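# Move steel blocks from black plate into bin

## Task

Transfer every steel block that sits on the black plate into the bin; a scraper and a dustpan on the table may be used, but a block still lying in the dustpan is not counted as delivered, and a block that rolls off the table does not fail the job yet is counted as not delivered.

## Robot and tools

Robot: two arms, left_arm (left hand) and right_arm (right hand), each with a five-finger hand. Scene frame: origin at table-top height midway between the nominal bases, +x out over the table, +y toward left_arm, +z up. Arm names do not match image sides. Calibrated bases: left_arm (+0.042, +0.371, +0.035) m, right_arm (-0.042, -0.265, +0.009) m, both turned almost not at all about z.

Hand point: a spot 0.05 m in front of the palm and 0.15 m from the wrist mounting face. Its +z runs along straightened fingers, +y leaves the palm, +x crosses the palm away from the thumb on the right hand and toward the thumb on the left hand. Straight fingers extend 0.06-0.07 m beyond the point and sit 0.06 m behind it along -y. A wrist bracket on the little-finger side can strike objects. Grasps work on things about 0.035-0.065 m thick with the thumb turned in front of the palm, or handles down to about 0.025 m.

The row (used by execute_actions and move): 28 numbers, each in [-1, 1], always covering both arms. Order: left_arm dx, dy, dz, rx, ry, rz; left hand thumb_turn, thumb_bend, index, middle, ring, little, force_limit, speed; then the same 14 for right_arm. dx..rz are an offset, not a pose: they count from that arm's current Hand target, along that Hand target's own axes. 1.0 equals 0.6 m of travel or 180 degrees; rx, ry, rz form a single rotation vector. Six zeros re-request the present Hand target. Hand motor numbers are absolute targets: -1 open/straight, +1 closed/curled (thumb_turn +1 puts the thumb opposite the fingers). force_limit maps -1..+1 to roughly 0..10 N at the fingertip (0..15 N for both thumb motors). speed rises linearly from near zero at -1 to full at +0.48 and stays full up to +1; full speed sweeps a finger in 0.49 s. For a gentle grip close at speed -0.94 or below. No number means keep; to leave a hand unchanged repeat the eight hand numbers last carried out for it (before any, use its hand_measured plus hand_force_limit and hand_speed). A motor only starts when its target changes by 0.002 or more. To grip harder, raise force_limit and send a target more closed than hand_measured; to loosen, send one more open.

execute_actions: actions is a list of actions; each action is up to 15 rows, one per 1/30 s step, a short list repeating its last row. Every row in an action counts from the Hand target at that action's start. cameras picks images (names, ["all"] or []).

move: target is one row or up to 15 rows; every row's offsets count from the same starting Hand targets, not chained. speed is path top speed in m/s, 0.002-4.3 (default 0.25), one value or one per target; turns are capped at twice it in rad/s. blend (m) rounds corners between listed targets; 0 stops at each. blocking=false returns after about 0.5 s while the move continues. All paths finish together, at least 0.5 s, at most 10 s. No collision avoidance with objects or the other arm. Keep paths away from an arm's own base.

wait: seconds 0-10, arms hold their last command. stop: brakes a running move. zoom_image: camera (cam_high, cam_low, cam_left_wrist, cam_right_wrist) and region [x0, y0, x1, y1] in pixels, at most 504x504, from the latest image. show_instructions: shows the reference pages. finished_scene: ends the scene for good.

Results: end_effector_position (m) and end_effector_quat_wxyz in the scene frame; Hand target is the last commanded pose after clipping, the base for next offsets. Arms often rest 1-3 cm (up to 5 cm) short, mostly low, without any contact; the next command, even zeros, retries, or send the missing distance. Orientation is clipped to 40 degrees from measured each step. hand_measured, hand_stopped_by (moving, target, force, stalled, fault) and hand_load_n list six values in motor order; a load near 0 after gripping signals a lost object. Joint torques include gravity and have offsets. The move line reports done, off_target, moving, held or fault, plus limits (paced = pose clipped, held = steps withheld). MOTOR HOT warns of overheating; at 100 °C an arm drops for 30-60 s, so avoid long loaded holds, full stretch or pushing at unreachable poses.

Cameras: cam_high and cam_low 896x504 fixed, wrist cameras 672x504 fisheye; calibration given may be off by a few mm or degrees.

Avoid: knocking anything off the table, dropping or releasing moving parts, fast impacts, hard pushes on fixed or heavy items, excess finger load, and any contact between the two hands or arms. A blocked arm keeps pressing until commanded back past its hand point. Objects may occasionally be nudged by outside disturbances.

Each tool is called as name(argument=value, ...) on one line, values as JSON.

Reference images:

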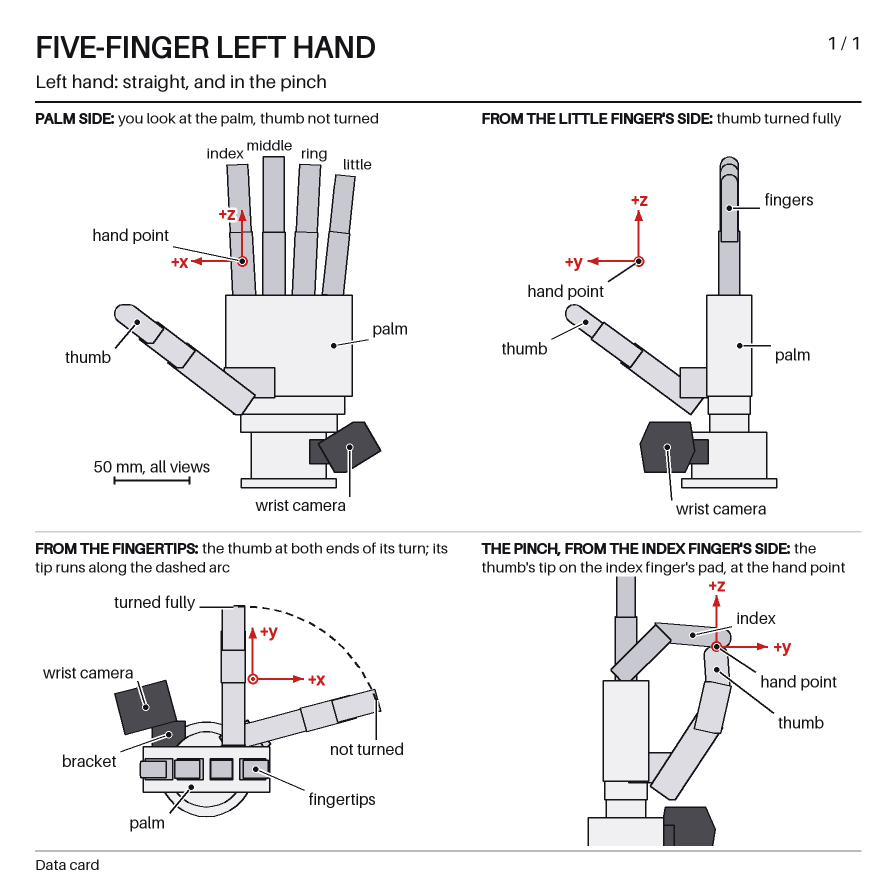

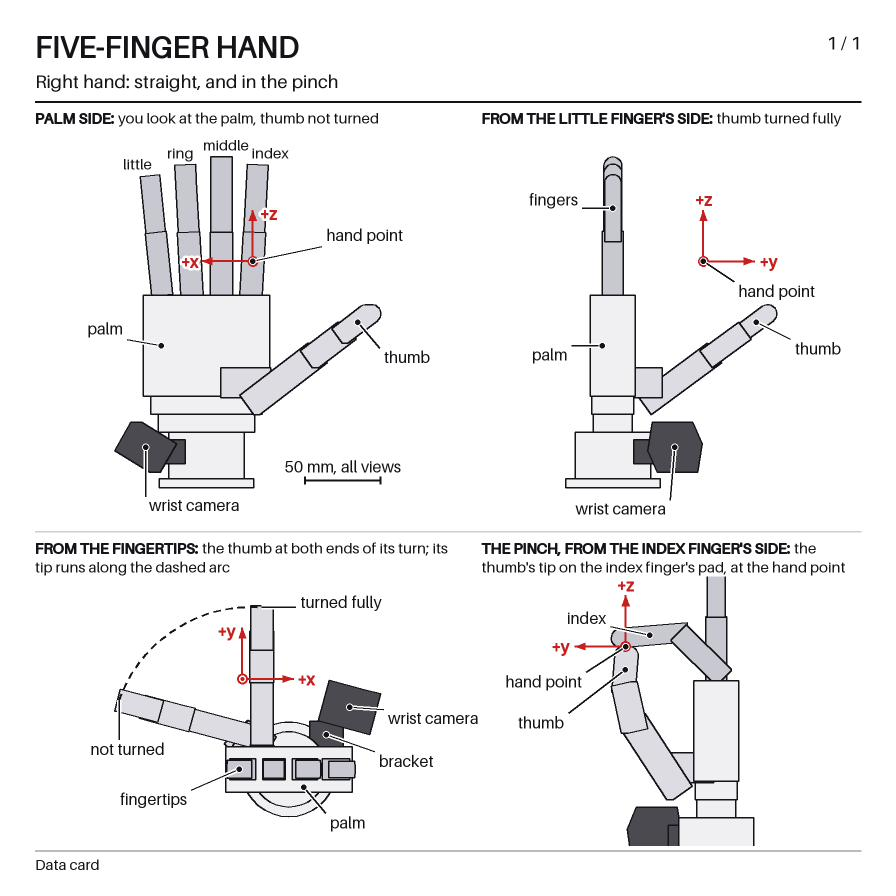

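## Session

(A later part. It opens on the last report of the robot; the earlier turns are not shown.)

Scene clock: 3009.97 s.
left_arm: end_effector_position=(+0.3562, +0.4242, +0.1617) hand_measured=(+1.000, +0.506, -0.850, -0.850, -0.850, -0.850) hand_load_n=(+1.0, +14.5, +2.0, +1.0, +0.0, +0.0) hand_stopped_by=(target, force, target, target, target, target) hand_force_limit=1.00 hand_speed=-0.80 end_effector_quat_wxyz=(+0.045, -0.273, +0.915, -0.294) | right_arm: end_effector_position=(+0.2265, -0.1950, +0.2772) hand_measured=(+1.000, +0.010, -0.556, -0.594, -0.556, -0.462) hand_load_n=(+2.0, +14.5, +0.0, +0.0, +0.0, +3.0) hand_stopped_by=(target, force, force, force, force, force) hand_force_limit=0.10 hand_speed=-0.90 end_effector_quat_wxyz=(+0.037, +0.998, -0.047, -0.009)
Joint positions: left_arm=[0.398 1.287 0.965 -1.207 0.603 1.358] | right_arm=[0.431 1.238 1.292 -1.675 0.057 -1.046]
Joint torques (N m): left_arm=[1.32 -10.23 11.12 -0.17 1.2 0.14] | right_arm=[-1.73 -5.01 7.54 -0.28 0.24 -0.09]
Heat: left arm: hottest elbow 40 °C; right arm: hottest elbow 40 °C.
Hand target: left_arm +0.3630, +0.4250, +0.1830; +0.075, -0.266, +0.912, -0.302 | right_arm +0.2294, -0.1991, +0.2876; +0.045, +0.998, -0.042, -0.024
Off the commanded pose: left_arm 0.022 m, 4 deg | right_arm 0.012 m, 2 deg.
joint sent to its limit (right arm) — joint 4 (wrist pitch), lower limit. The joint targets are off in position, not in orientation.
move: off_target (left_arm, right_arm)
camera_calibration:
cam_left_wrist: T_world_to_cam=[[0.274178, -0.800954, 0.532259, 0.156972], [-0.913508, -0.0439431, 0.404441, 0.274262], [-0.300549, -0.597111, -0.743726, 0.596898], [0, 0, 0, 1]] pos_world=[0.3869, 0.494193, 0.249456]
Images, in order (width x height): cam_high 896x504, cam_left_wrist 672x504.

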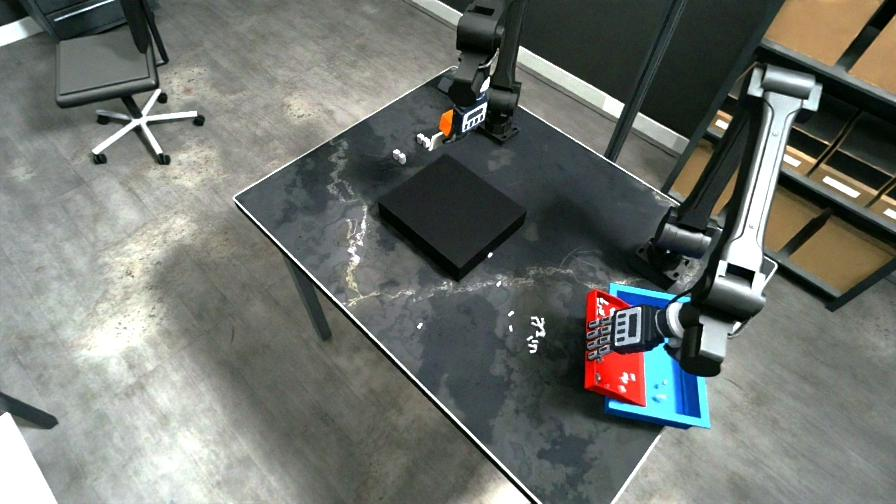

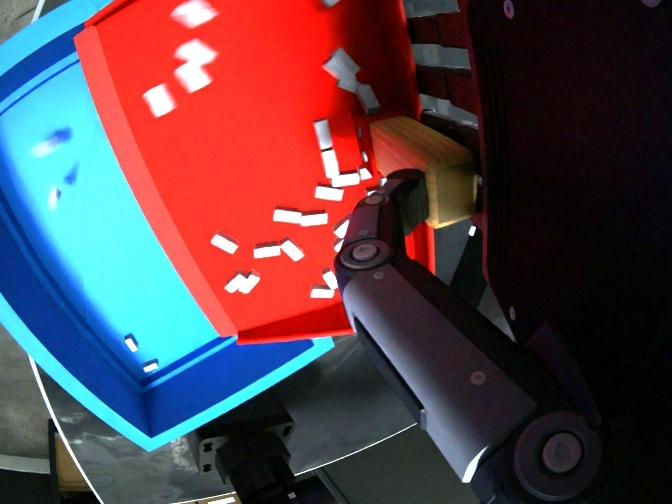

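move(target=[0.0,0.0406,-0.0298,0.1111,0,0,1,0.6,-0.85,-0.85,-0.85,-0.85,1.0,-0.8,0,0,0,0,0,0,1,0.8,-0.2,-0.2,-0.2,-0.3,0.1,-0.9], speed=0.06, cameras=["cam_high","cam_left_wrist"])

Scene clock: 3017.77 s.
left_arm: end_effector_position=(+0.3429, +0.4479, +0.1755) hand_measured=(+1.000, +0.506, -0.850, -0.850, -0.850, -0.850) hand_load_n=(+2.0, +13.5, +1.0, +0.5, +0.0, +0.0) hand_stopped_by=(target, force, target, target, target, target) hand_force_limit=1.00 hand_speed=-0.80 end_effector_quat_wxyz=(+0.109, -0.251, +0.852, -0.446) | right_arm: end_effector_position=(+0.2265, -0.1950, +0.2772) hand_measured=(+1.000, +0.010, -0.556, -0.594, -0.556, -0.462) hand_load_n=(+1.5, +14.5, +0.0, +0.0, +0.0, +3.0) hand_stopped_by=(target, force, force, force, force, force) hand_force_limit=0.10 hand_speed=-0.90 end_effector_quat_wxyz=(+0.037, +0.998, -0.047, -0.009)
Joint positions: left_arm=[0.663 1.317 0.941 -1.363 0.944 1.73] | right_arm=[0.431 1.238 1.292 -1.675 0.057 -1.046]
Joint torques (N m): left_arm=[1.44 -6.3 10.07 -0.62 1.58 0.21] | right_arm=[-1.85 -5.07 7.56 -0.25 0.24 -0.09]
Heat: left arm: hottest elbow 40 °C; right arm: hottest elbow 40 °C.
Hand target: left_arm +0.3469, +0.4506, +0.1831; +0.120, -0.249, +0.846, -0.456 | right_arm +0.2294, -0.1991, +0.2876; +0.045, +0.998, -0.042, -0.024
Off the commanded pose: left_arm 0.009 m, 2 deg | right_arm 0.012 m, 2 deg.
joint sent to its limit (right arm) — joint 4 (wrist pitch), lower limit. The joint targets are off in position, not in orientation.
move: off_target (right_arm)
camera_calibration:
cam_left_wrist: T_world_to_cam=[[0.141999, -0.612393, 0.777696, 0.0900037], [-0.980003, 0.0236623, 0.197571, 0.286374], [-0.139393, -0.7902, -0.596787, 0.622771], [0, 0, 0, 1]] pos_world=[0.354677, 0.540455, 0.245087]
Images, in order (width x height): cam_high 896x504, cam_left_wrist 672x504.

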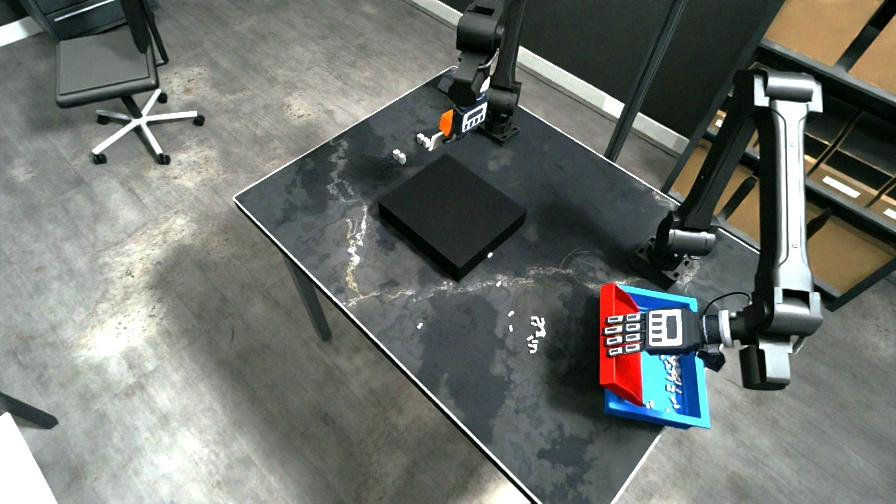

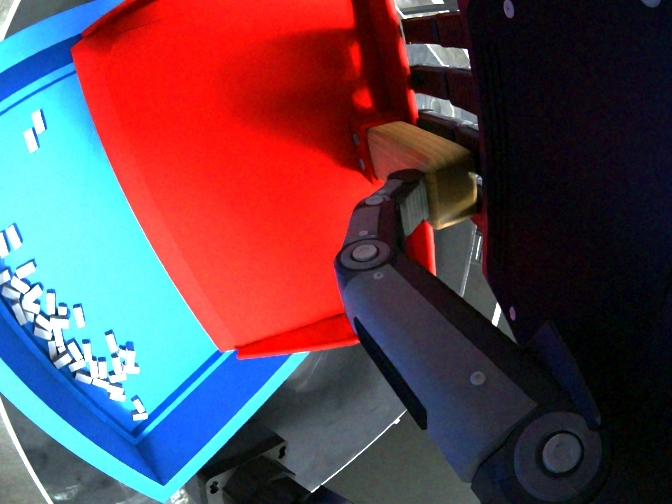

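zoom_image(camera="cam_high", region=[470, 240, 630, 370])

zoom_image(camera="cam_high", region=[370, 110, 540, 350])

Scaled by 3.150.

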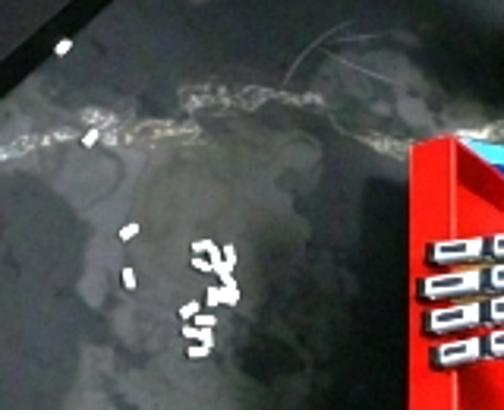

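Scaled by 2.100.

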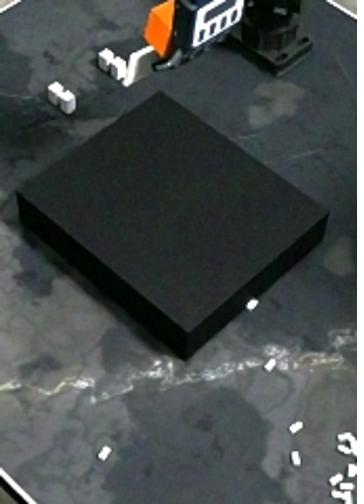

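zoom_image(camera="cam_high", region=[380, 90, 530, 190])

Scaled by 3.360.

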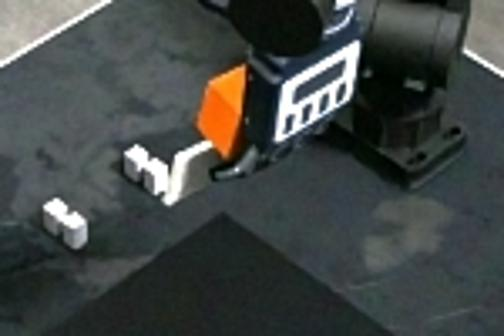

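zoom_image(camera="cam_high", region=[440, 140, 640, 290])

Scaled by 2.520.

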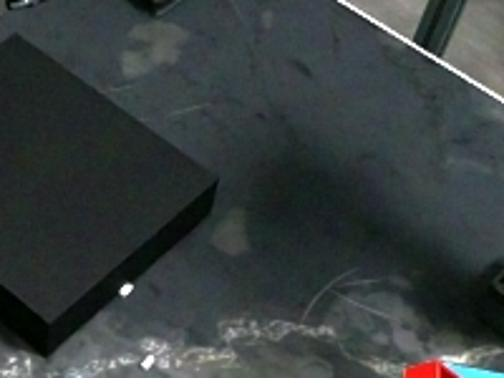

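wait(seconds=0.1, cameras=["cam_right_wrist"])

Scene clock: 3058.47 s.
left_arm: end_effector_position=(+0.3429, +0.4479, +0.1755) hand_measured=(+1.000, +0.506, -0.850, -0.850, -0.850, -0.850) hand_load_n=(+2.0, +13.5, +1.0, +1.0, +0.0, +0.0) hand_stopped_by=(target, force, target, target, target, target) hand_force_limit=1.00 hand_speed=-0.80 end_effector_quat_wxyz=(+0.109, -0.251, +0.852, -0.446) | right_arm: end_effector_position=(+0.2265, -0.1950, +0.2772) hand_measured=(+1.000, +0.010, -0.556, -0.594, -0.556, -0.462) hand_load_n=(+1.5, +14.5, +0.0, +0.0, +0.0, +3.0) hand_stopped_by=(target, force, force, force, force, force) hand_force_limit=0.10 hand_speed=-0.90 end_effector_quat_wxyz=(+0.037, +0.998, -0.047, -0.009)
Joint positions: left_arm=[0.663 1.317 0.941 -1.363 0.944 1.73] | right_arm=[0.431 1.238 1.292 -1.675 0.057 -1.046]
Joint torques (N m): left_arm=[1.2 -6.12 10.13 -0.58 1.59 0.2] | right_arm=[-1.79 -5.13 7.57 -0.28 0.25 -0.1]
Heat: left arm: hottest elbow 42 °C; right arm: hottest elbow 40 °C.
Hand target: left_arm +0.3469, +0.4506, +0.1831; +0.120, -0.249, +0.846, -0.456 | right_arm +0.2294, -0.1991, +0.2876; +0.045, +0.998, -0.042, -0.024
Off the commanded pose: left_arm 0.009 m, 2 deg | right_arm 0.012 m, 2 deg.
wait: 0.10 s; at rest from the start
camera_calibration:
cam_right_wrist: T_world_to_cam=[[0.193836, -0.980227, 0.0397919, -0.246017], [-0.83109, -0.142523, 0.537566, 0.00957198], [-0.521265, -0.13727, -0.842283, 0.439891], [0, 0, 0, 1]] pos_world=[0.284942, -0.179404, 0.375157]
Images, in order (width x height): cam_right_wrist 672x504.

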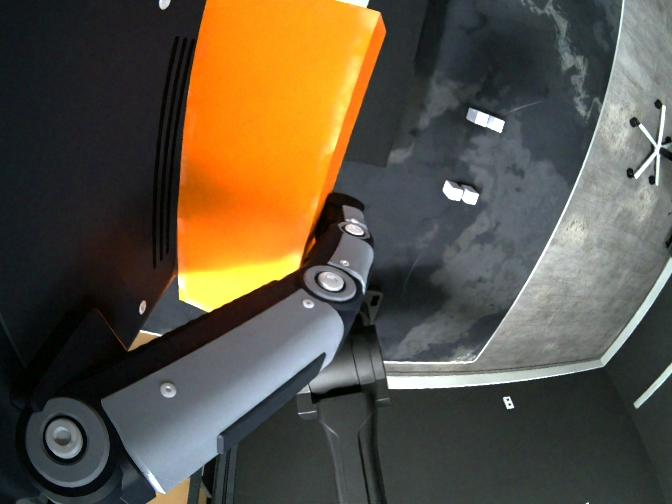

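move(target=[0.002,-0.0417,-0.0879,0,0,0,1,0.6,-0.85,-0.85,-0.85,-0.85,1.0,-0.8,0.07,-0.5607,-0.038,0.0216,-0.0449,0.4865,1,0.8,-0.2,-0.2,-0.2,-0.3,0.1,-0.9], speed=0.25, cameras=["cam_high","cam_right_wrist"])

Scene clock: 3091.93 s.
left_arm: end_effector_position=(+0.3165, +0.4621, +0.2071) hand_measured=(+1.000, +0.506, -0.850, -0.850, -0.850, -0.850) hand_load_n=(+1.5, +13.0, +0.5, +1.0, +0.0, +0.0) hand_stopped_by=(target, force, target, target, target, target) hand_force_limit=1.00 hand_speed=-0.80 end_effector_quat_wxyz=(+0.095, -0.256, +0.844, -0.462) | right_arm: end_effector_position=(+0.2925, +0.1195, +0.2577) hand_measured=(+1.000, +0.010, -0.556, -0.594, -0.556, -0.462) hand_load_n=(+1.5, +14.5, +0.0, +0.0, +0.0, +3.0) hand_stopped_by=(target, force, force, force, force, force) hand_force_limit=0.10 hand_speed=-0.90 end_effector_quat_wxyz=(+0.024, +0.691, -0.721, -0.048)
Joint positions: left_arm=[0.757 1.317 1.005 -1.605 0.941 1.898] | right_arm=[0.698 1.761 1.812 -1.676 -0.093 0.735]
Joint torques (N m): left_arm=[1.2 -6.65 15.46 -1.4 0.91 0.13] | right_arm=[0.15 -10.11 10.78 -0.34 -0.13 0.16]
Heat: left arm: hottest elbow 42 °C; right arm: hottest elbow 41 °C.
Hand target: left_arm +0.3311, +0.4760, +0.2332; +0.120, -0.249, +0.846, -0.456 | right_arm +0.2998, +0.1331, +0.2779; +0.015, +0.689, -0.723, -0.049
Off the commanded pose: left_arm 0.033 m, 3 deg | right_arm 0.025 m, 1 deg.
joint sent to its limit (right arm) — joint 4 (wrist pitch), lower limit. The joint targets are off in position, not in orientation.
move: off_target (left_arm, right_arm)
camera_calibration:
cam_right_wrist: T_world_to_cam=[[-0.96733, -0.245815, 0.0620291, 0.296377], [-0.17058, 0.812083, 0.558054, -0.192884], [-0.187551, 0.529242, -0.827483, 0.319962], [0, 0, 0, 1]] pos_world=[0.313801, 0.0601544, 0.354019]
Images, in order (width x height): cam_high 896x504, cam_right_wrist 672x504.

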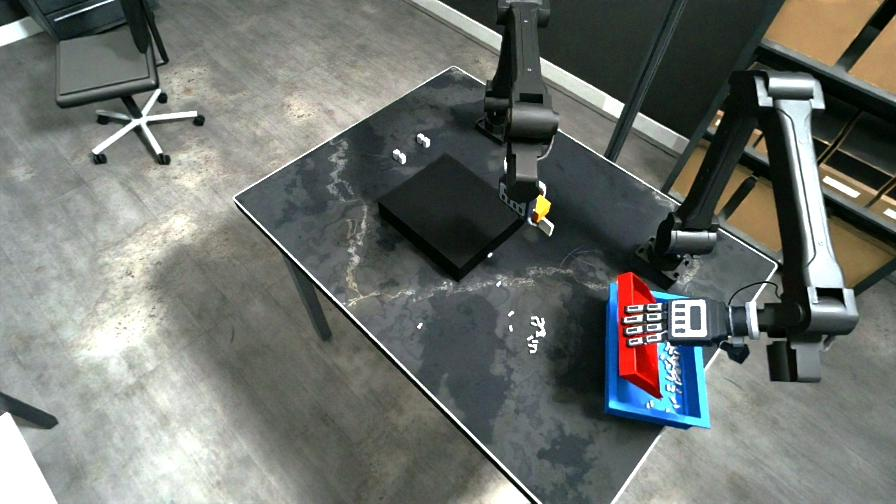

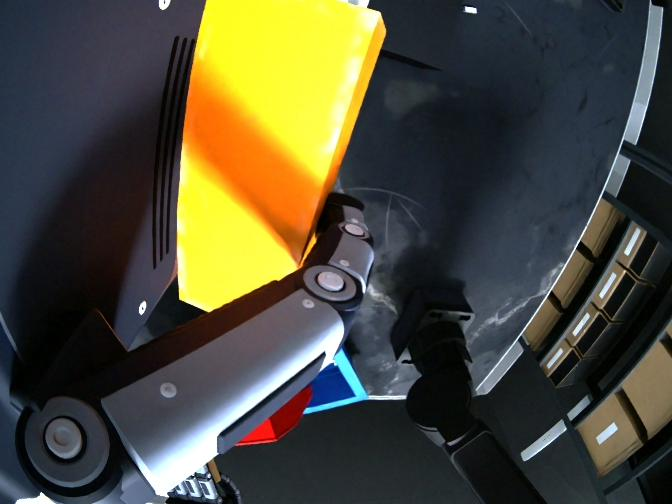

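zoom_image(camera="cam_high", region=[470, 150, 600, 300])

Scaled by 3.360.

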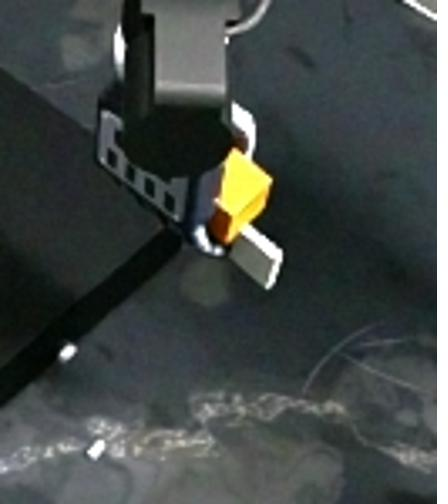

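move(target=[0,0,0,0,0,0,1,0.6,-0.85,-0.85,-0.85,-0.85,1.0,-0.8,-0.0018,-0.024,0.3178,0,0,0,1,0.8,-0.2,-0.2,-0.2,-0.3,0.1,-0.9], speed=0.15, cameras=["cam_high","cam_right_wrist"])

zoom_image(camera="cam_high", region=[450, 180, 580, 330])

Scene clock: 3116.57 s.
left_arm: end_effector_position=(+0.3165, +0.4621, +0.2071) hand_measured=(+1.000, +0.506, -0.850, -0.850, -0.850, -0.850) hand_load_n=(+1.5, +13.5, +0.5, +1.0, +0.0, -0.5) hand_stopped_by=(target, force, target, target, target, target) hand_force_limit=1.00 hand_speed=-0.80 end_effector_quat_wxyz=(+0.095, -0.256, +0.844, -0.462) | right_arm: end_effector_position=(+0.2914, +0.1398, +0.1040) hand_measured=(+1.000, +0.010, -0.556, -0.594, -0.556, -0.462) hand_load_n=(+8.0, +22.0, +9.0, +0.0, +0.0, +4.0) hand_stopped_by=(target, force, force, force, force, force) hand_force_limit=0.10 hand_speed=-0.90 end_effector_quat_wxyz=(+0.014, +0.688, -0.724, -0.053)
Joint positions: left_arm=[0.757 1.317 1.005 -1.605 0.941 1.898] | right_arm=[0.724 1.836 1.508 -1.276 -0.104 0.77]
Joint torques (N m): left_arm=[1.26 -6.71 15.47 -1.42 0.9 0.14] | right_arm=[-0.26 -8.53 5.79 0.81 0.06 0.08]
Heat: left arm: hottest elbow 43 °C; right arm: hottest elbow 45 °C.
Hand target: left_arm +0.3311, +0.4760, +0.2332; +0.120, -0.249, +0.846, -0.456 | right_arm +0.2972, +0.1430, +0.0869; +0.015, +0.689, -0.723, -0.049
Off the commanded pose: left_arm 0.033 m, 3 deg | right_arm 0.018 m, 0 deg.
move: off_target (left_arm, right_arm)
camera_calibration:
cam_right_wrist: T_world_to_cam=[[-0.970047, -0.237709, 0.0500336, 0.310737], [-0.167308, 0.80312, 0.571845, -0.124925], [-0.176115, 0.546346, -0.818834, 0.175152], [0, 0, 0, 1]] pos_world=[0.311375, 0.0785008, 0.199311]
Images, in order (width x height): cam_high 896x504, cam_right_wrist 672x504.

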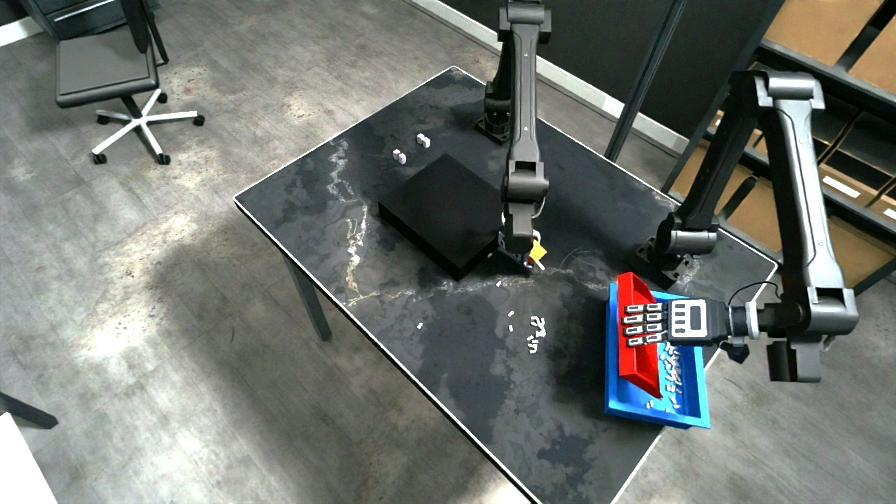

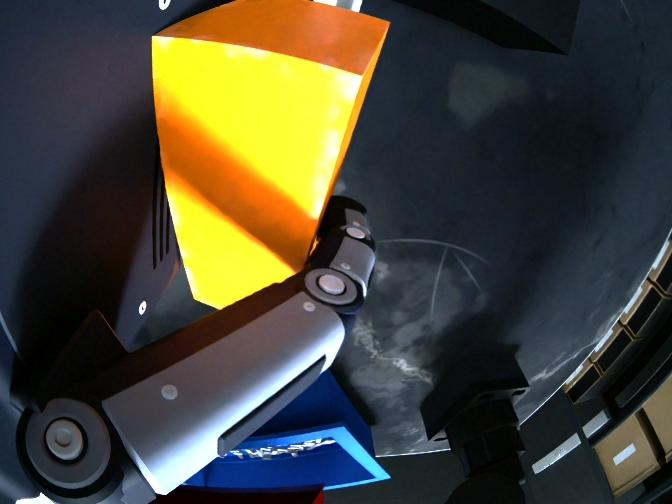

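Scaled by 3.360.

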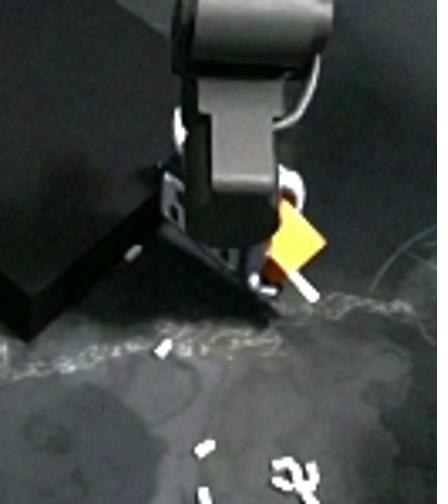

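move(target=[0,0,0,0,0,0,1,0.6,-0.85,-0.85,-0.85,-0.85,1.0,-0.8,0,0,-0.1,0,0,0,1,0.8,-0.2,-0.2,-0.2,-0.3,0.1,-0.9], speed=0.15, cameras=["cam_high","cam_right_wrist"])

zoom_image(camera="cam_high", region=[450, 180, 580, 330])

Scene clock: 3122.17 s.
left_arm: end_effector_position=(+0.3165, +0.4621, +0.2071) hand_measured=(+1.000, +0.506, -0.850, -0.850, -0.850, -0.850) hand_load_n=(+1.5, +13.5, +0.5, +1.0, +0.0, +0.0) hand_stopped_by=(target, force, target, target, target, target) hand_force_limit=1.00 hand_speed=-0.80 end_effector_quat_wxyz=(+0.095, -0.256, +0.844, -0.462) | right_arm: end_effector_position=(+0.2928, +0.1295, +0.1232) hand_measured=(+1.000, +0.010, -0.556, -0.594, -0.556, -0.462) hand_load_n=(+3.0, +20.5, +7.5, +0.0, +0.0, +1.5) hand_stopped_by=(target, force, force, force, force, force) hand_force_limit=0.10 hand_speed=-0.90 end_effector_quat_wxyz=(+0.038, +0.683, -0.728, -0.048)
Joint positions: left_arm=[0.757 1.317 1.005 -1.605 0.941 1.898] | right_arm=[0.712 1.836 1.559 -1.374 -0.092 0.769]
Joint torques (N m): left_arm=[1.2 -6.77 15.41 -1.43 0.9 0.13] | right_arm=[-1.03 -11.63 10.25 -0.49 0.04 -0.01]
Heat: left arm: hottest elbow 43 °C; right arm: hottest elbow 44 °C.
Hand target: left_arm +0.3311, +0.4760, +0.2332; +0.120, -0.249, +0.846, -0.456 | right_arm +0.3026, +0.1400, +0.1466; +0.015, +0.689, -0.723, -0.049
Off the commanded pose: left_arm 0.033 m, 3 deg | right_arm 0.028 m, 3 deg.
move: off_target (left_arm, right_arm)
camera_calibration:
cam_right_wrist: T_world_to_cam=[[-0.970481, -0.225173, 0.0863918, 0.302695], [-0.143546, 0.827143, 0.543349, -0.133978], [-0.193806, 0.514909, -0.83505, 0.207976], [0, 0, 0, 1]] pos_world=[0.314835, 0.0718889, 0.220316]
Images, in order (width x height): cam_high 896x504, cam_right_wrist 672x504.

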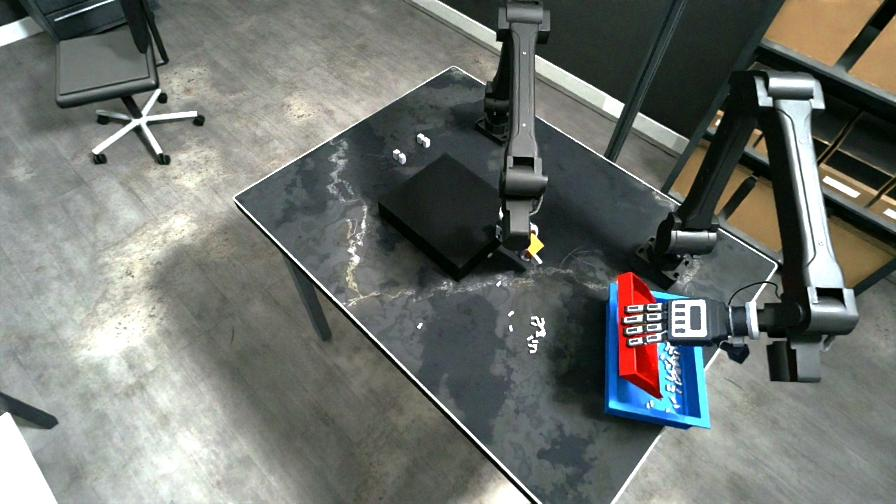

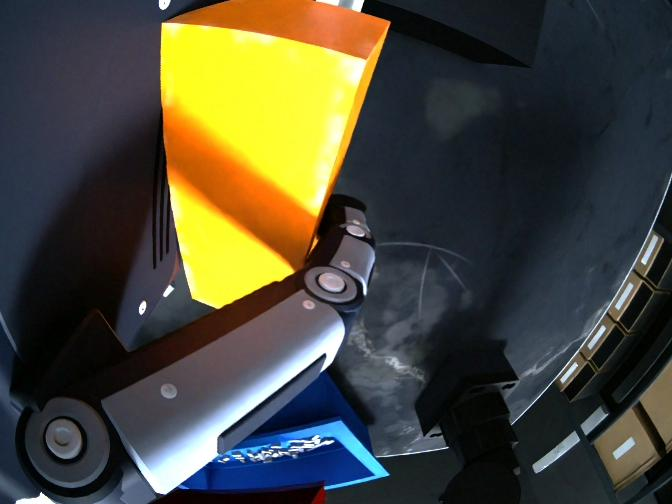

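Scaled by 3.360.

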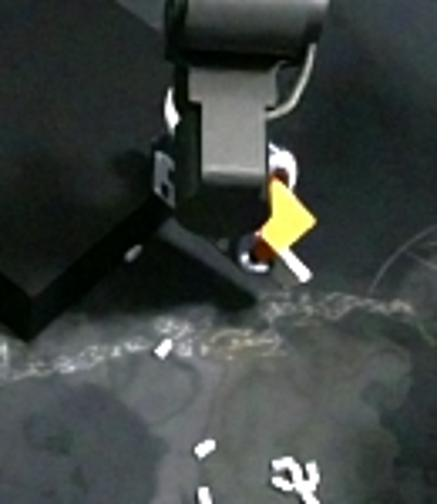

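move(target=[[0,0,0,0,0,0,1,0.6,-0.85,-0.85,-0.85,-0.85,1.0,-0.8,-0.1332,-0.0072,0.0165,0,0,0,1,0.8,-0.2,-0.2,-0.2,-0.3,0.1,-0.9],[0,0,0,0,0,0,1,0.6,-0.85,-0.85,-0.85,-0.85,1.0,-0.8,-0.1287,-0.0164,0.116,0,0,0,1,0.8,-0.2,-0.2,-0.2,-0.3,0.1,-0.9]], speed=0.1, cameras=["cam_high","cam_right_wrist"])

zoom_image(camera="cam_high", region=[480, 180, 610, 330])

Scene clock: 3137.87 s.
left_arm: end_effector_position=(+0.3165, +0.4621, +0.2071) hand_measured=(+1.000, +0.506, -0.850, -0.850, -0.850, -0.850) hand_load_n=(+1.5, +13.0, +1.0, +1.0, +0.0, +0.0) hand_stopped_by=(target, force, target, target, target, target) hand_force_limit=1.00 hand_speed=-0.80 end_effector_quat_wxyz=(+0.095, -0.256, +0.844, -0.462) | right_arm: end_effector_position=(+0.3085, +0.2107, +0.0873) hand_measured=(+1.000, +0.010, -0.556, -0.594, -0.556, -0.462) hand_load_n=(+1.5, +14.0, +1.0, +0.0, +0.0, +4.0) hand_stopped_by=(target, force, force, force, force, force) hand_force_limit=0.10 hand_speed=-0.90 end_effector_quat_wxyz=(+0.022, +0.691, -0.721, -0.053)
Joint positions: left_arm=[0.757 1.317 1.005 -1.605 0.941 1.898] | right_arm=[0.793 2.016 1.737 -1.333 -0.107 0.83]
Joint torques (N m): left_arm=[1.55 -6.83 15.43 -1.42 0.89 0.12] | right_arm=[-0.09 -11.75 6.57 0.58 0.05 0.16]
Heat: left arm: hottest elbow 44 °C; right arm: hottest elbow 44 °C.
Hand target: left_arm +0.3311, +0.4760, +0.2332; +0.120, -0.249, +0.846, -0.456 | right_arm +0.3101, +0.2201, +0.0800; +0.015, +0.689, -0.723, -0.049
Off the commanded pose: left_arm 0.033 m, 3 deg | right_arm 0.012 m, 1 deg.
move: off_target (left_arm, right_arm)
camera_calibration:
cam_right_wrist: T_world_to_cam=[[-0.967164, -0.246322, 0.0626109, 0.344847], [-0.168764, 0.806623, 0.56646, -0.16916], [-0.190035, 0.537293, -0.821707, 0.132258], [0, 0, 0, 1]] pos_world=[0.330109, 0.150331, 0.182909]
Images, in order (width x height): cam_high 896x504, cam_right_wrist 672x504.

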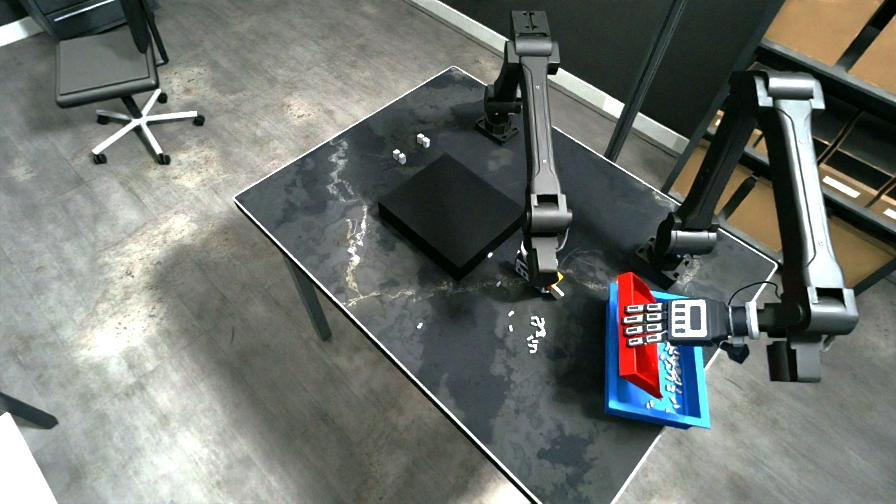

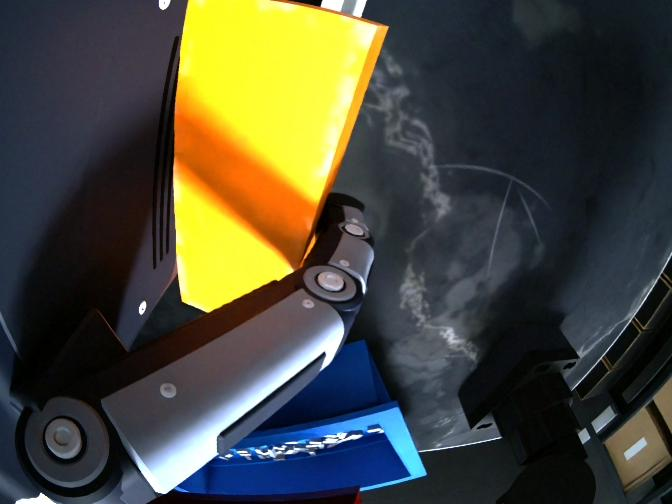

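Scaled by 3.360.

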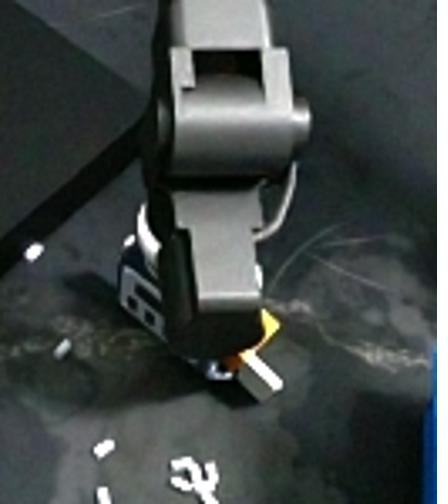

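move(target=[0,0,0,0,0,0,1,0.6,-0.85,-0.85,-0.85,-0.85,1.0,-0.8,0.1593,0.0213,-0.0105,0,0,0,1,0.8,-0.2,-0.2,-0.2,-0.3,0.1,-0.9], speed=0.1, cameras=["cam_high"])

zoom_image(camera="cam_high", region=[450, 200, 580, 330])

Scene clock: 3146.27 s.
left_arm: end_effector_position=(+0.3165, +0.4621, +0.2071) hand_measured=(+1.000, +0.506, -0.850, -0.850, -0.850, -0.850) hand_load_n=(+1.5, +13.0, +0.5, +1.0, +0.0, +0.0) hand_stopped_by=(target, force, target, target, target, target) hand_force_limit=1.00 hand_speed=-0.80 end_effector_quat_wxyz=(+0.095, -0.256, +0.844, -0.462) | right_arm: end_effector_position=(+0.2824, +0.1359, +0.0732) hand_measured=(+1.000, +0.010, -0.556, -0.594, -0.556, -0.462) hand_load_n=(+4.5, +16.5, +0.5, +0.0, +0.0, +4.5) hand_stopped_by=(target, force, force, force, force, force) hand_force_limit=0.10 hand_speed=-0.90 end_effector_quat_wxyz=(+0.027, +0.684, -0.727, -0.056)
Joint positions: left_arm=[0.757 1.317 1.005 -1.605 0.941 1.898] | right_arm=[0.727 1.858 1.45 -1.221 -0.11 0.783]
Joint torques (N m): left_arm=[1.14 -6.77 15.46 -1.37 0.91 0.14] | right_arm=[-2.08 -12.22 5.7 0.13 0.27 -0.21]
Heat: left arm: hottest elbow 44 °C; right arm: hottest elbow 43 °C.
Hand target: left_arm +0.3311, +0.4760, +0.2332; +0.120, -0.249, +0.846, -0.456 | right_arm +0.2931, +0.1250, +0.0831; +0.015, +0.689, -0.723, -0.049
Off the commanded pose: left_arm 0.033 m, 3 deg | right_arm 0.018 m, 2 deg.
move: off_target (left_arm, right_arm)
Images, in order (width x height): cam_high 896x504.

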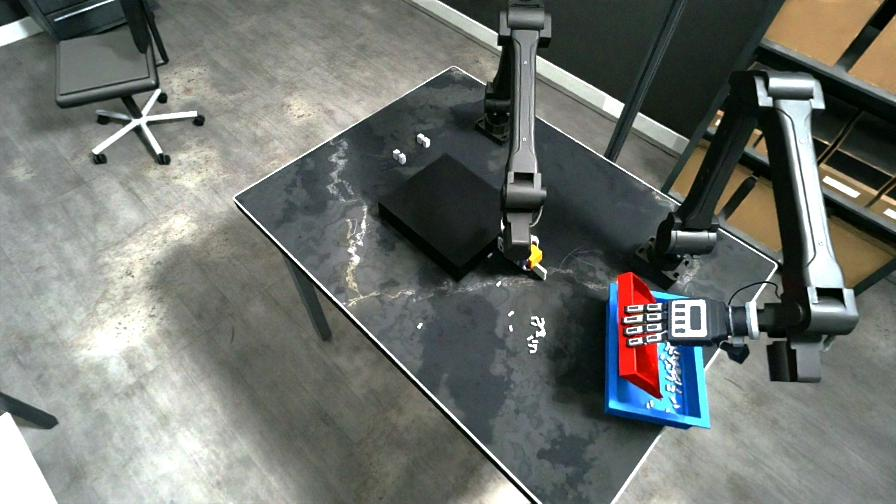

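Scaled by 3.877.

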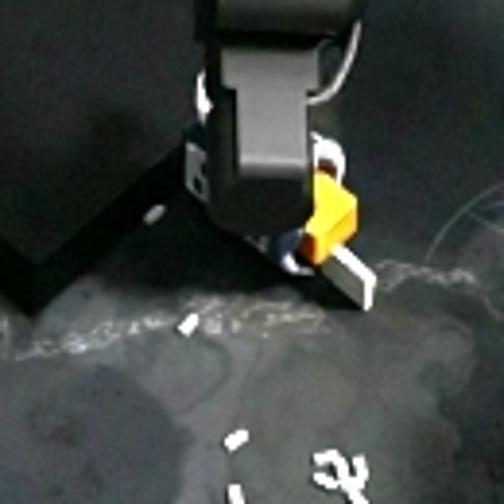

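move(target=[0,0,0,0,0,0,1,0.6,-0.85,-0.85,-0.85,-0.85,1.0,-0.8,-0.0198,-0.393,-0.0352,0,0,0,1,0.8,-0.2,-0.2,-0.2,-0.3,0.1,-0.9], speed=0.1, cameras=["cam_high"])

zoom_image(camera="cam_high", region=[400, 230, 570, 400])

Scene clock: 3155.70 s.
left_arm: end_effector_position=(+0.3165, +0.4621, +0.2071) hand_measured=(+1.000, +0.506, -0.850, -0.850, -0.850, -0.850) hand_load_n=(+1.5, +13.5, +1.0, +1.0, +0.0, +0.0) hand_stopped_by=(target, force, target, target, target, target) hand_force_limit=1.00 hand_speed=-0.80 end_effector_quat_wxyz=(+0.095, -0.256, +0.844, -0.462) | right_arm: end_effector_position=(+0.5136, +0.1291, +0.0789) hand_measured=(+1.000, +0.010, -0.556, -0.594, -0.556, -0.462) hand_load_n=(+3.0, +16.0, +0.0, -1.5, +0.0, +7.0) hand_stopped_by=(target, force, force, force, force, force) hand_force_limit=0.10 hand_speed=-0.90 end_effector_quat_wxyz=(+0.030, +0.686, -0.725, -0.057)
Joint positions: left_arm=[0.757 1.317 1.005 -1.605 0.941 1.898] | right_arm=[0.508 2.428 2.432 -1.661 -0.095 0.557]
Joint torques (N m): left_arm=[1.26 -6.65 15.45 -1.39 0.88 0.11] | right_arm=[-1.9 -15.21 10.24 -0.27 0.16 -0.08]
Heat: left arm: hottest elbow 45 °C; right arm: hottest elbow 42 °C.
Hand target: left_arm +0.3311, +0.4760, +0.2332; +0.120, -0.249, +0.846, -0.456 | right_arm +0.5301, +0.1247, +0.0831; +0.015, +0.689, -0.723, -0.049
Off the commanded pose: left_arm 0.033 m, 3 deg | right_arm 0.018 m, 2 deg.
move: off_target (left_arm, right_arm)
Images, in order (width x height): cam_high 896x504.

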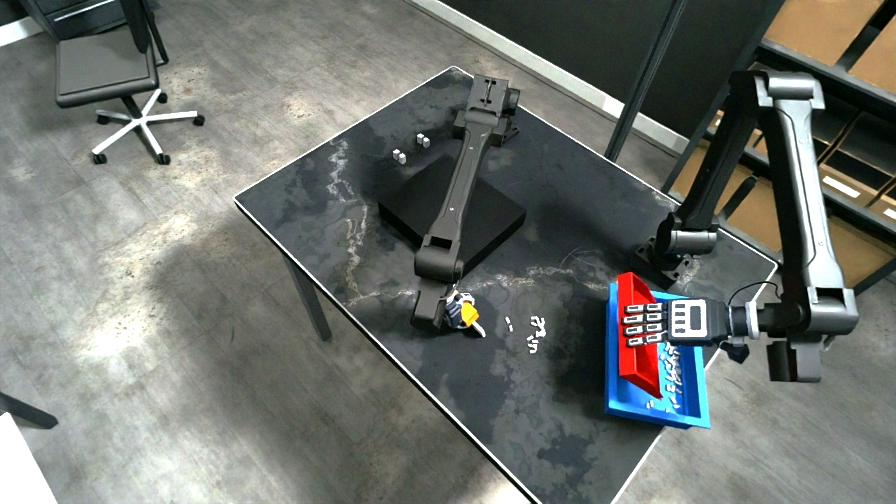

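Scaled by 2.965.

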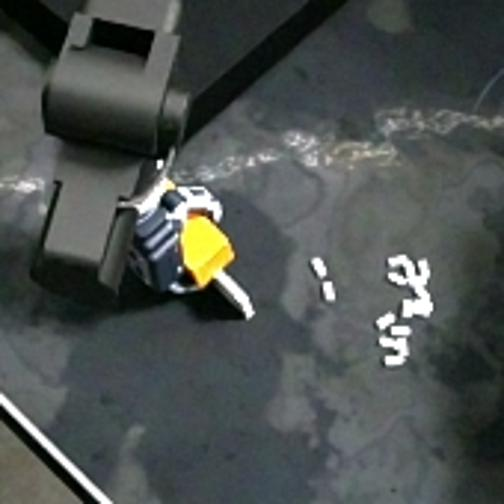

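move(target=[[0,0,0,0,0,0,1,0.6,-0.85,-0.85,-0.85,-0.85,1.0,-0.8,-0.0061,0.0122,-0.1326,0,0,0,1,0.8,-0.2,-0.2,-0.2,-0.3,0.1,-0.9],[0,0,0,0,0,0,1,0.6,-0.85,-0.85,-0.85,-0.85,1.0,-0.8,0.2162,-0.095,-0.1645,-0.0317,0.0633,-0.6886,1,0.8,-0.2,-0.2,-0.2,-0.3,0.1,-0.9]], speed=0.3, cameras=["cam_high","cam_right_wrist"])

zoom_image(camera="cam_high", region=[340, 230, 570, 400])

Scene clock: 3170.70 s.
left_arm: end_effector_position=(+0.3165, +0.4621, +0.2071) hand_measured=(+1.000, +0.506, -0.850, -0.850, -0.850, -0.850) hand_load_n=(+1.0, +13.5, +0.5, +1.0, +0.0, -0.5) hand_stopped_by=(target, force, target, target, target, target) hand_force_limit=1.00 hand_speed=-0.80 end_effector_quat_wxyz=(+0.095, -0.256, +0.844, -0.462) | right_arm: end_effector_position=(+0.5857, -0.0160, +0.1337) hand_measured=(+1.000, +0.010, -0.556, -0.594, -0.556, -0.462) hand_load_n=(+3.0, +16.0, +0.0, +0.0, +0.0, +7.0) hand_stopped_by=(target, force, force, force, force, force) hand_force_limit=0.10 hand_speed=-0.90 end_effector_quat_wxyz=(+0.048, +0.963, +0.267, -0.011)
Joint positions: left_arm=[0.757 1.317 1.005 -1.605 0.941 1.898] | right_arm=[0.497 2.318 2.379 -1.675 0.089 -1.615]
Joint torques (N m): left_arm=[1.32 -6.77 15.43 -1.4 0.9 0.14] | right_arm=[0.09 -19.08 7.58 -0.29 0.38 -0.09]
Heat: left arm: hottest elbow 45 °C; right arm: hottest elbow 43 °C.
Hand target: left_arm +0.3311, +0.4760, +0.2332; +0.120, -0.249, +0.846, -0.456 | right_arm +0.5889, -0.0123, +0.1702; +0.051, +0.961, +0.273, -0.010
Off the commanded pose: left_arm 0.033 m, 3 deg | right_arm 0.037 m, 1 deg.
joint sent to its limit (right arm) — joint 4 (wrist pitch), lower limit. The joint targets are off in position, not in orientation.
move: off_target (left_arm, right_arm)
camera_calibration:
cam_right_wrist: T_world_to_cam=[[0.737955, -0.673476, 0.043035, -0.448797], [-0.573594, -0.592358, 0.565775, 0.248959], [-0.355544, -0.442201, -0.823436, 0.42634], [0, 0, 0, 1]] pos_world=[0.625576, 0.0337472, 0.229523]
Images, in order (width x height): cam_high 896x504, cam_right_wrist 672x504.

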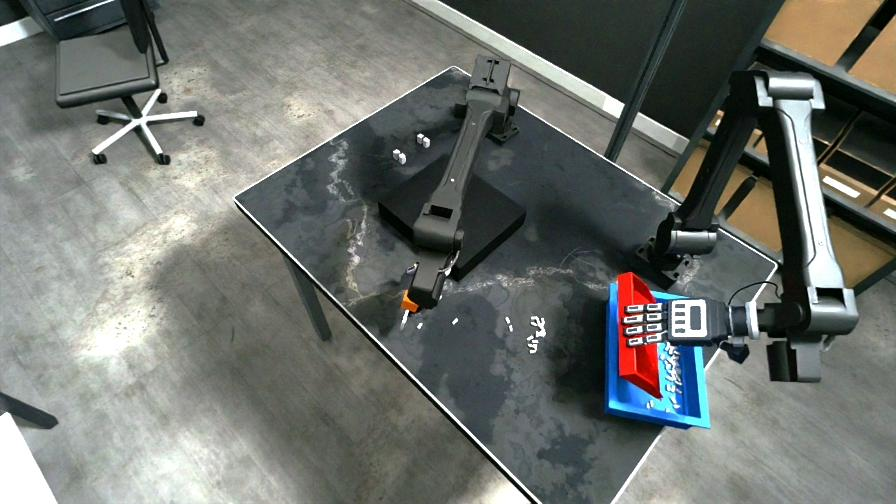

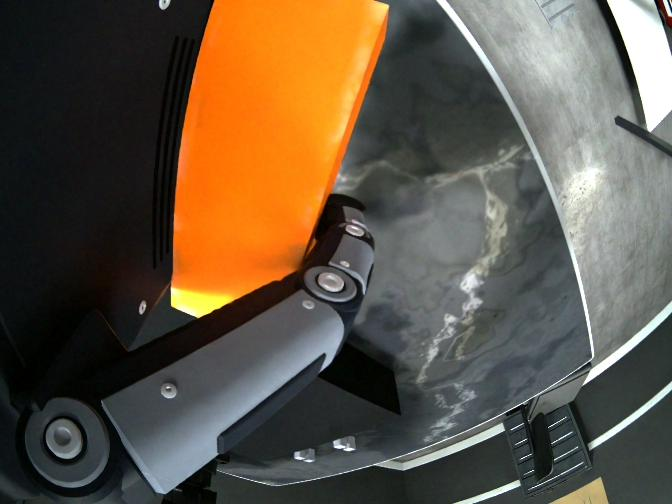

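Scaled by 2.191.

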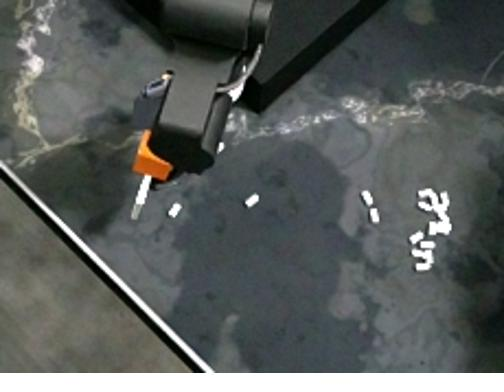

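move(target=[0,0,0,0,0,0,1,0.6,-0.85,-0.85,-0.85,-0.85,1.0,-0.8,0,0,0.1,0,0,0,1,0.8,-0.2,-0.2,-0.2,-0.3,0.1,-0.9], speed=0.1, cameras=["cam_high"])

zoom_image(camera="cam_high", region=[340, 230, 570, 400])

Scene clock: 3179.43 s.
left_arm: end_effector_position=(+0.3165, +0.4621, +0.2071) hand_measured=(+1.000, +0.506, -0.850, -0.850, -0.850, -0.850) hand_load_n=(+1.0, +13.0, +1.0, +1.0, +0.0, +0.0) hand_stopped_by=(target, force, target, target, target, target) hand_force_limit=1.00 hand_speed=-0.80 end_effector_quat_wxyz=(+0.095, -0.256, +0.844, -0.462) | right_arm: end_effector_position=(+0.5797, -0.0193, +0.1067) hand_measured=(+1.000, +0.010, -0.556, -0.594, -0.556, -0.462) hand_load_n=(+3.0, +16.0, +0.0, +0.0, +0.0, +7.5) hand_stopped_by=(target, force, force, force, force, force) hand_force_limit=0.10 hand_speed=-0.90 end_effector_quat_wxyz=(+0.051, +0.962, +0.267, -0.024)
Joint positions: left_arm=[0.757 1.317 1.005 -1.605 0.941 1.898] | right_arm=[0.497 2.316 2.303 -1.627 0.089 -1.615]
Joint torques (N m): left_arm=[1.32 -6.83 15.42 -1.39 0.88 0.14] | right_arm=[-0.79 -15.68 7.58 0.31 0.19 -0.08]
Heat: left arm: hottest elbow 46 °C; right arm: hottest elbow 43 °C.
Hand target: left_arm +0.3311, +0.4760, +0.2332; +0.120, -0.249, +0.846, -0.456 | right_arm +0.5895, -0.0185, +0.1106; +0.051, +0.961, +0.273, -0.010
Off the commanded pose: left_arm 0.033 m, 3 deg | right_arm 0.011 m, 2 deg.
move: off_target (left_arm, right_arm)
Images, in order (width x height): cam_high 896x504.

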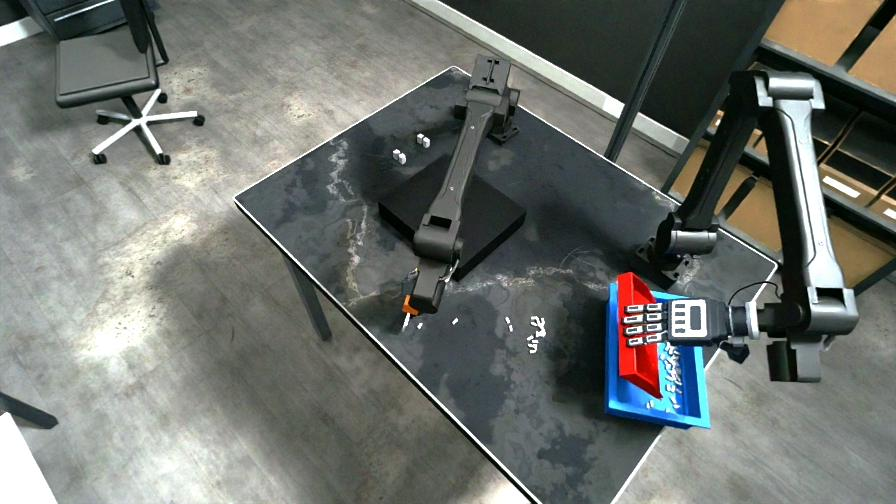

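Scaled by 2.191.

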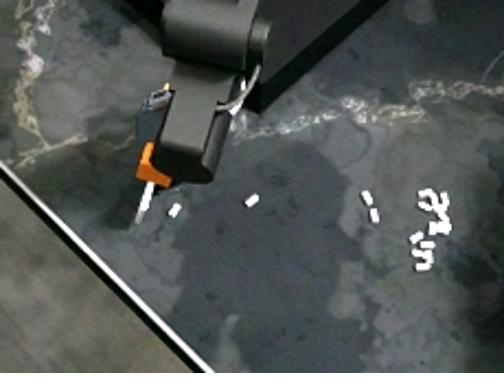

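move(target=[0,0,0,0,0,0,1,0.6,-0.85,-0.85,-0.85,-0.85,1.0,-0.8,0,0,0.05,0,0,0,1,0.8,-0.2,-0.2,-0.2,-0.3,0.1,-0.9], speed=0.08, cameras=[])

Scene clock: 3183.77 s.
left_arm: end_effector_position=(+0.3165, +0.4621, +0.2071) hand_measured=(+1.000, +0.506, -0.850, -0.850, -0.850, -0.850) hand_load_n=(+1.5, +13.5, +0.5, +1.0, +0.0, +0.0) hand_stopped_by=(target, force, target, target, target, target) hand_force_limit=1.00 hand_speed=-0.80 end_effector_quat_wxyz=(+0.095, -0.256, +0.844, -0.462) | right_arm: end_effector_position=(+0.5803, -0.0201, +0.0795) hand_measured=(+1.000, +0.010, -0.556, -0.594, -0.556, -0.462) hand_load_n=(+3.0, +15.5, +1.0, +0.0, +0.0, +4.5) hand_stopped_by=(target, force, force, force, force, force) hand_force_limit=0.10 hand_speed=-0.90 end_effector_quat_wxyz=(+0.051, +0.962, +0.266, -0.021)
Joint positions: left_arm=[0.757 1.317 1.005 -1.605 0.941 1.898] | right_arm=[0.496 2.316 2.232 -1.55 0.089 -1.615]
Joint torques (N m): left_arm=[1.44 -6.95 15.41 -1.42 0.89 0.14] | right_arm=[-1.2 -15.62 6.89 0.4 0.19 -0.1]
Heat: left arm: hottest elbow 46 °C; right arm: hottest elbow 42 °C.
Hand target: left_arm +0.3311, +0.4760, +0.2332; +0.120, -0.249, +0.846, -0.456 | right_arm +0.5898, -0.0215, +0.0807; +0.051, +0.961, +0.273, -0.010
Off the commanded pose: left_arm 0.033 m, 3 deg | right_arm 0.010 m, 2 deg.
move: off_target (left_arm)
No camera images: "cameras" was empty.


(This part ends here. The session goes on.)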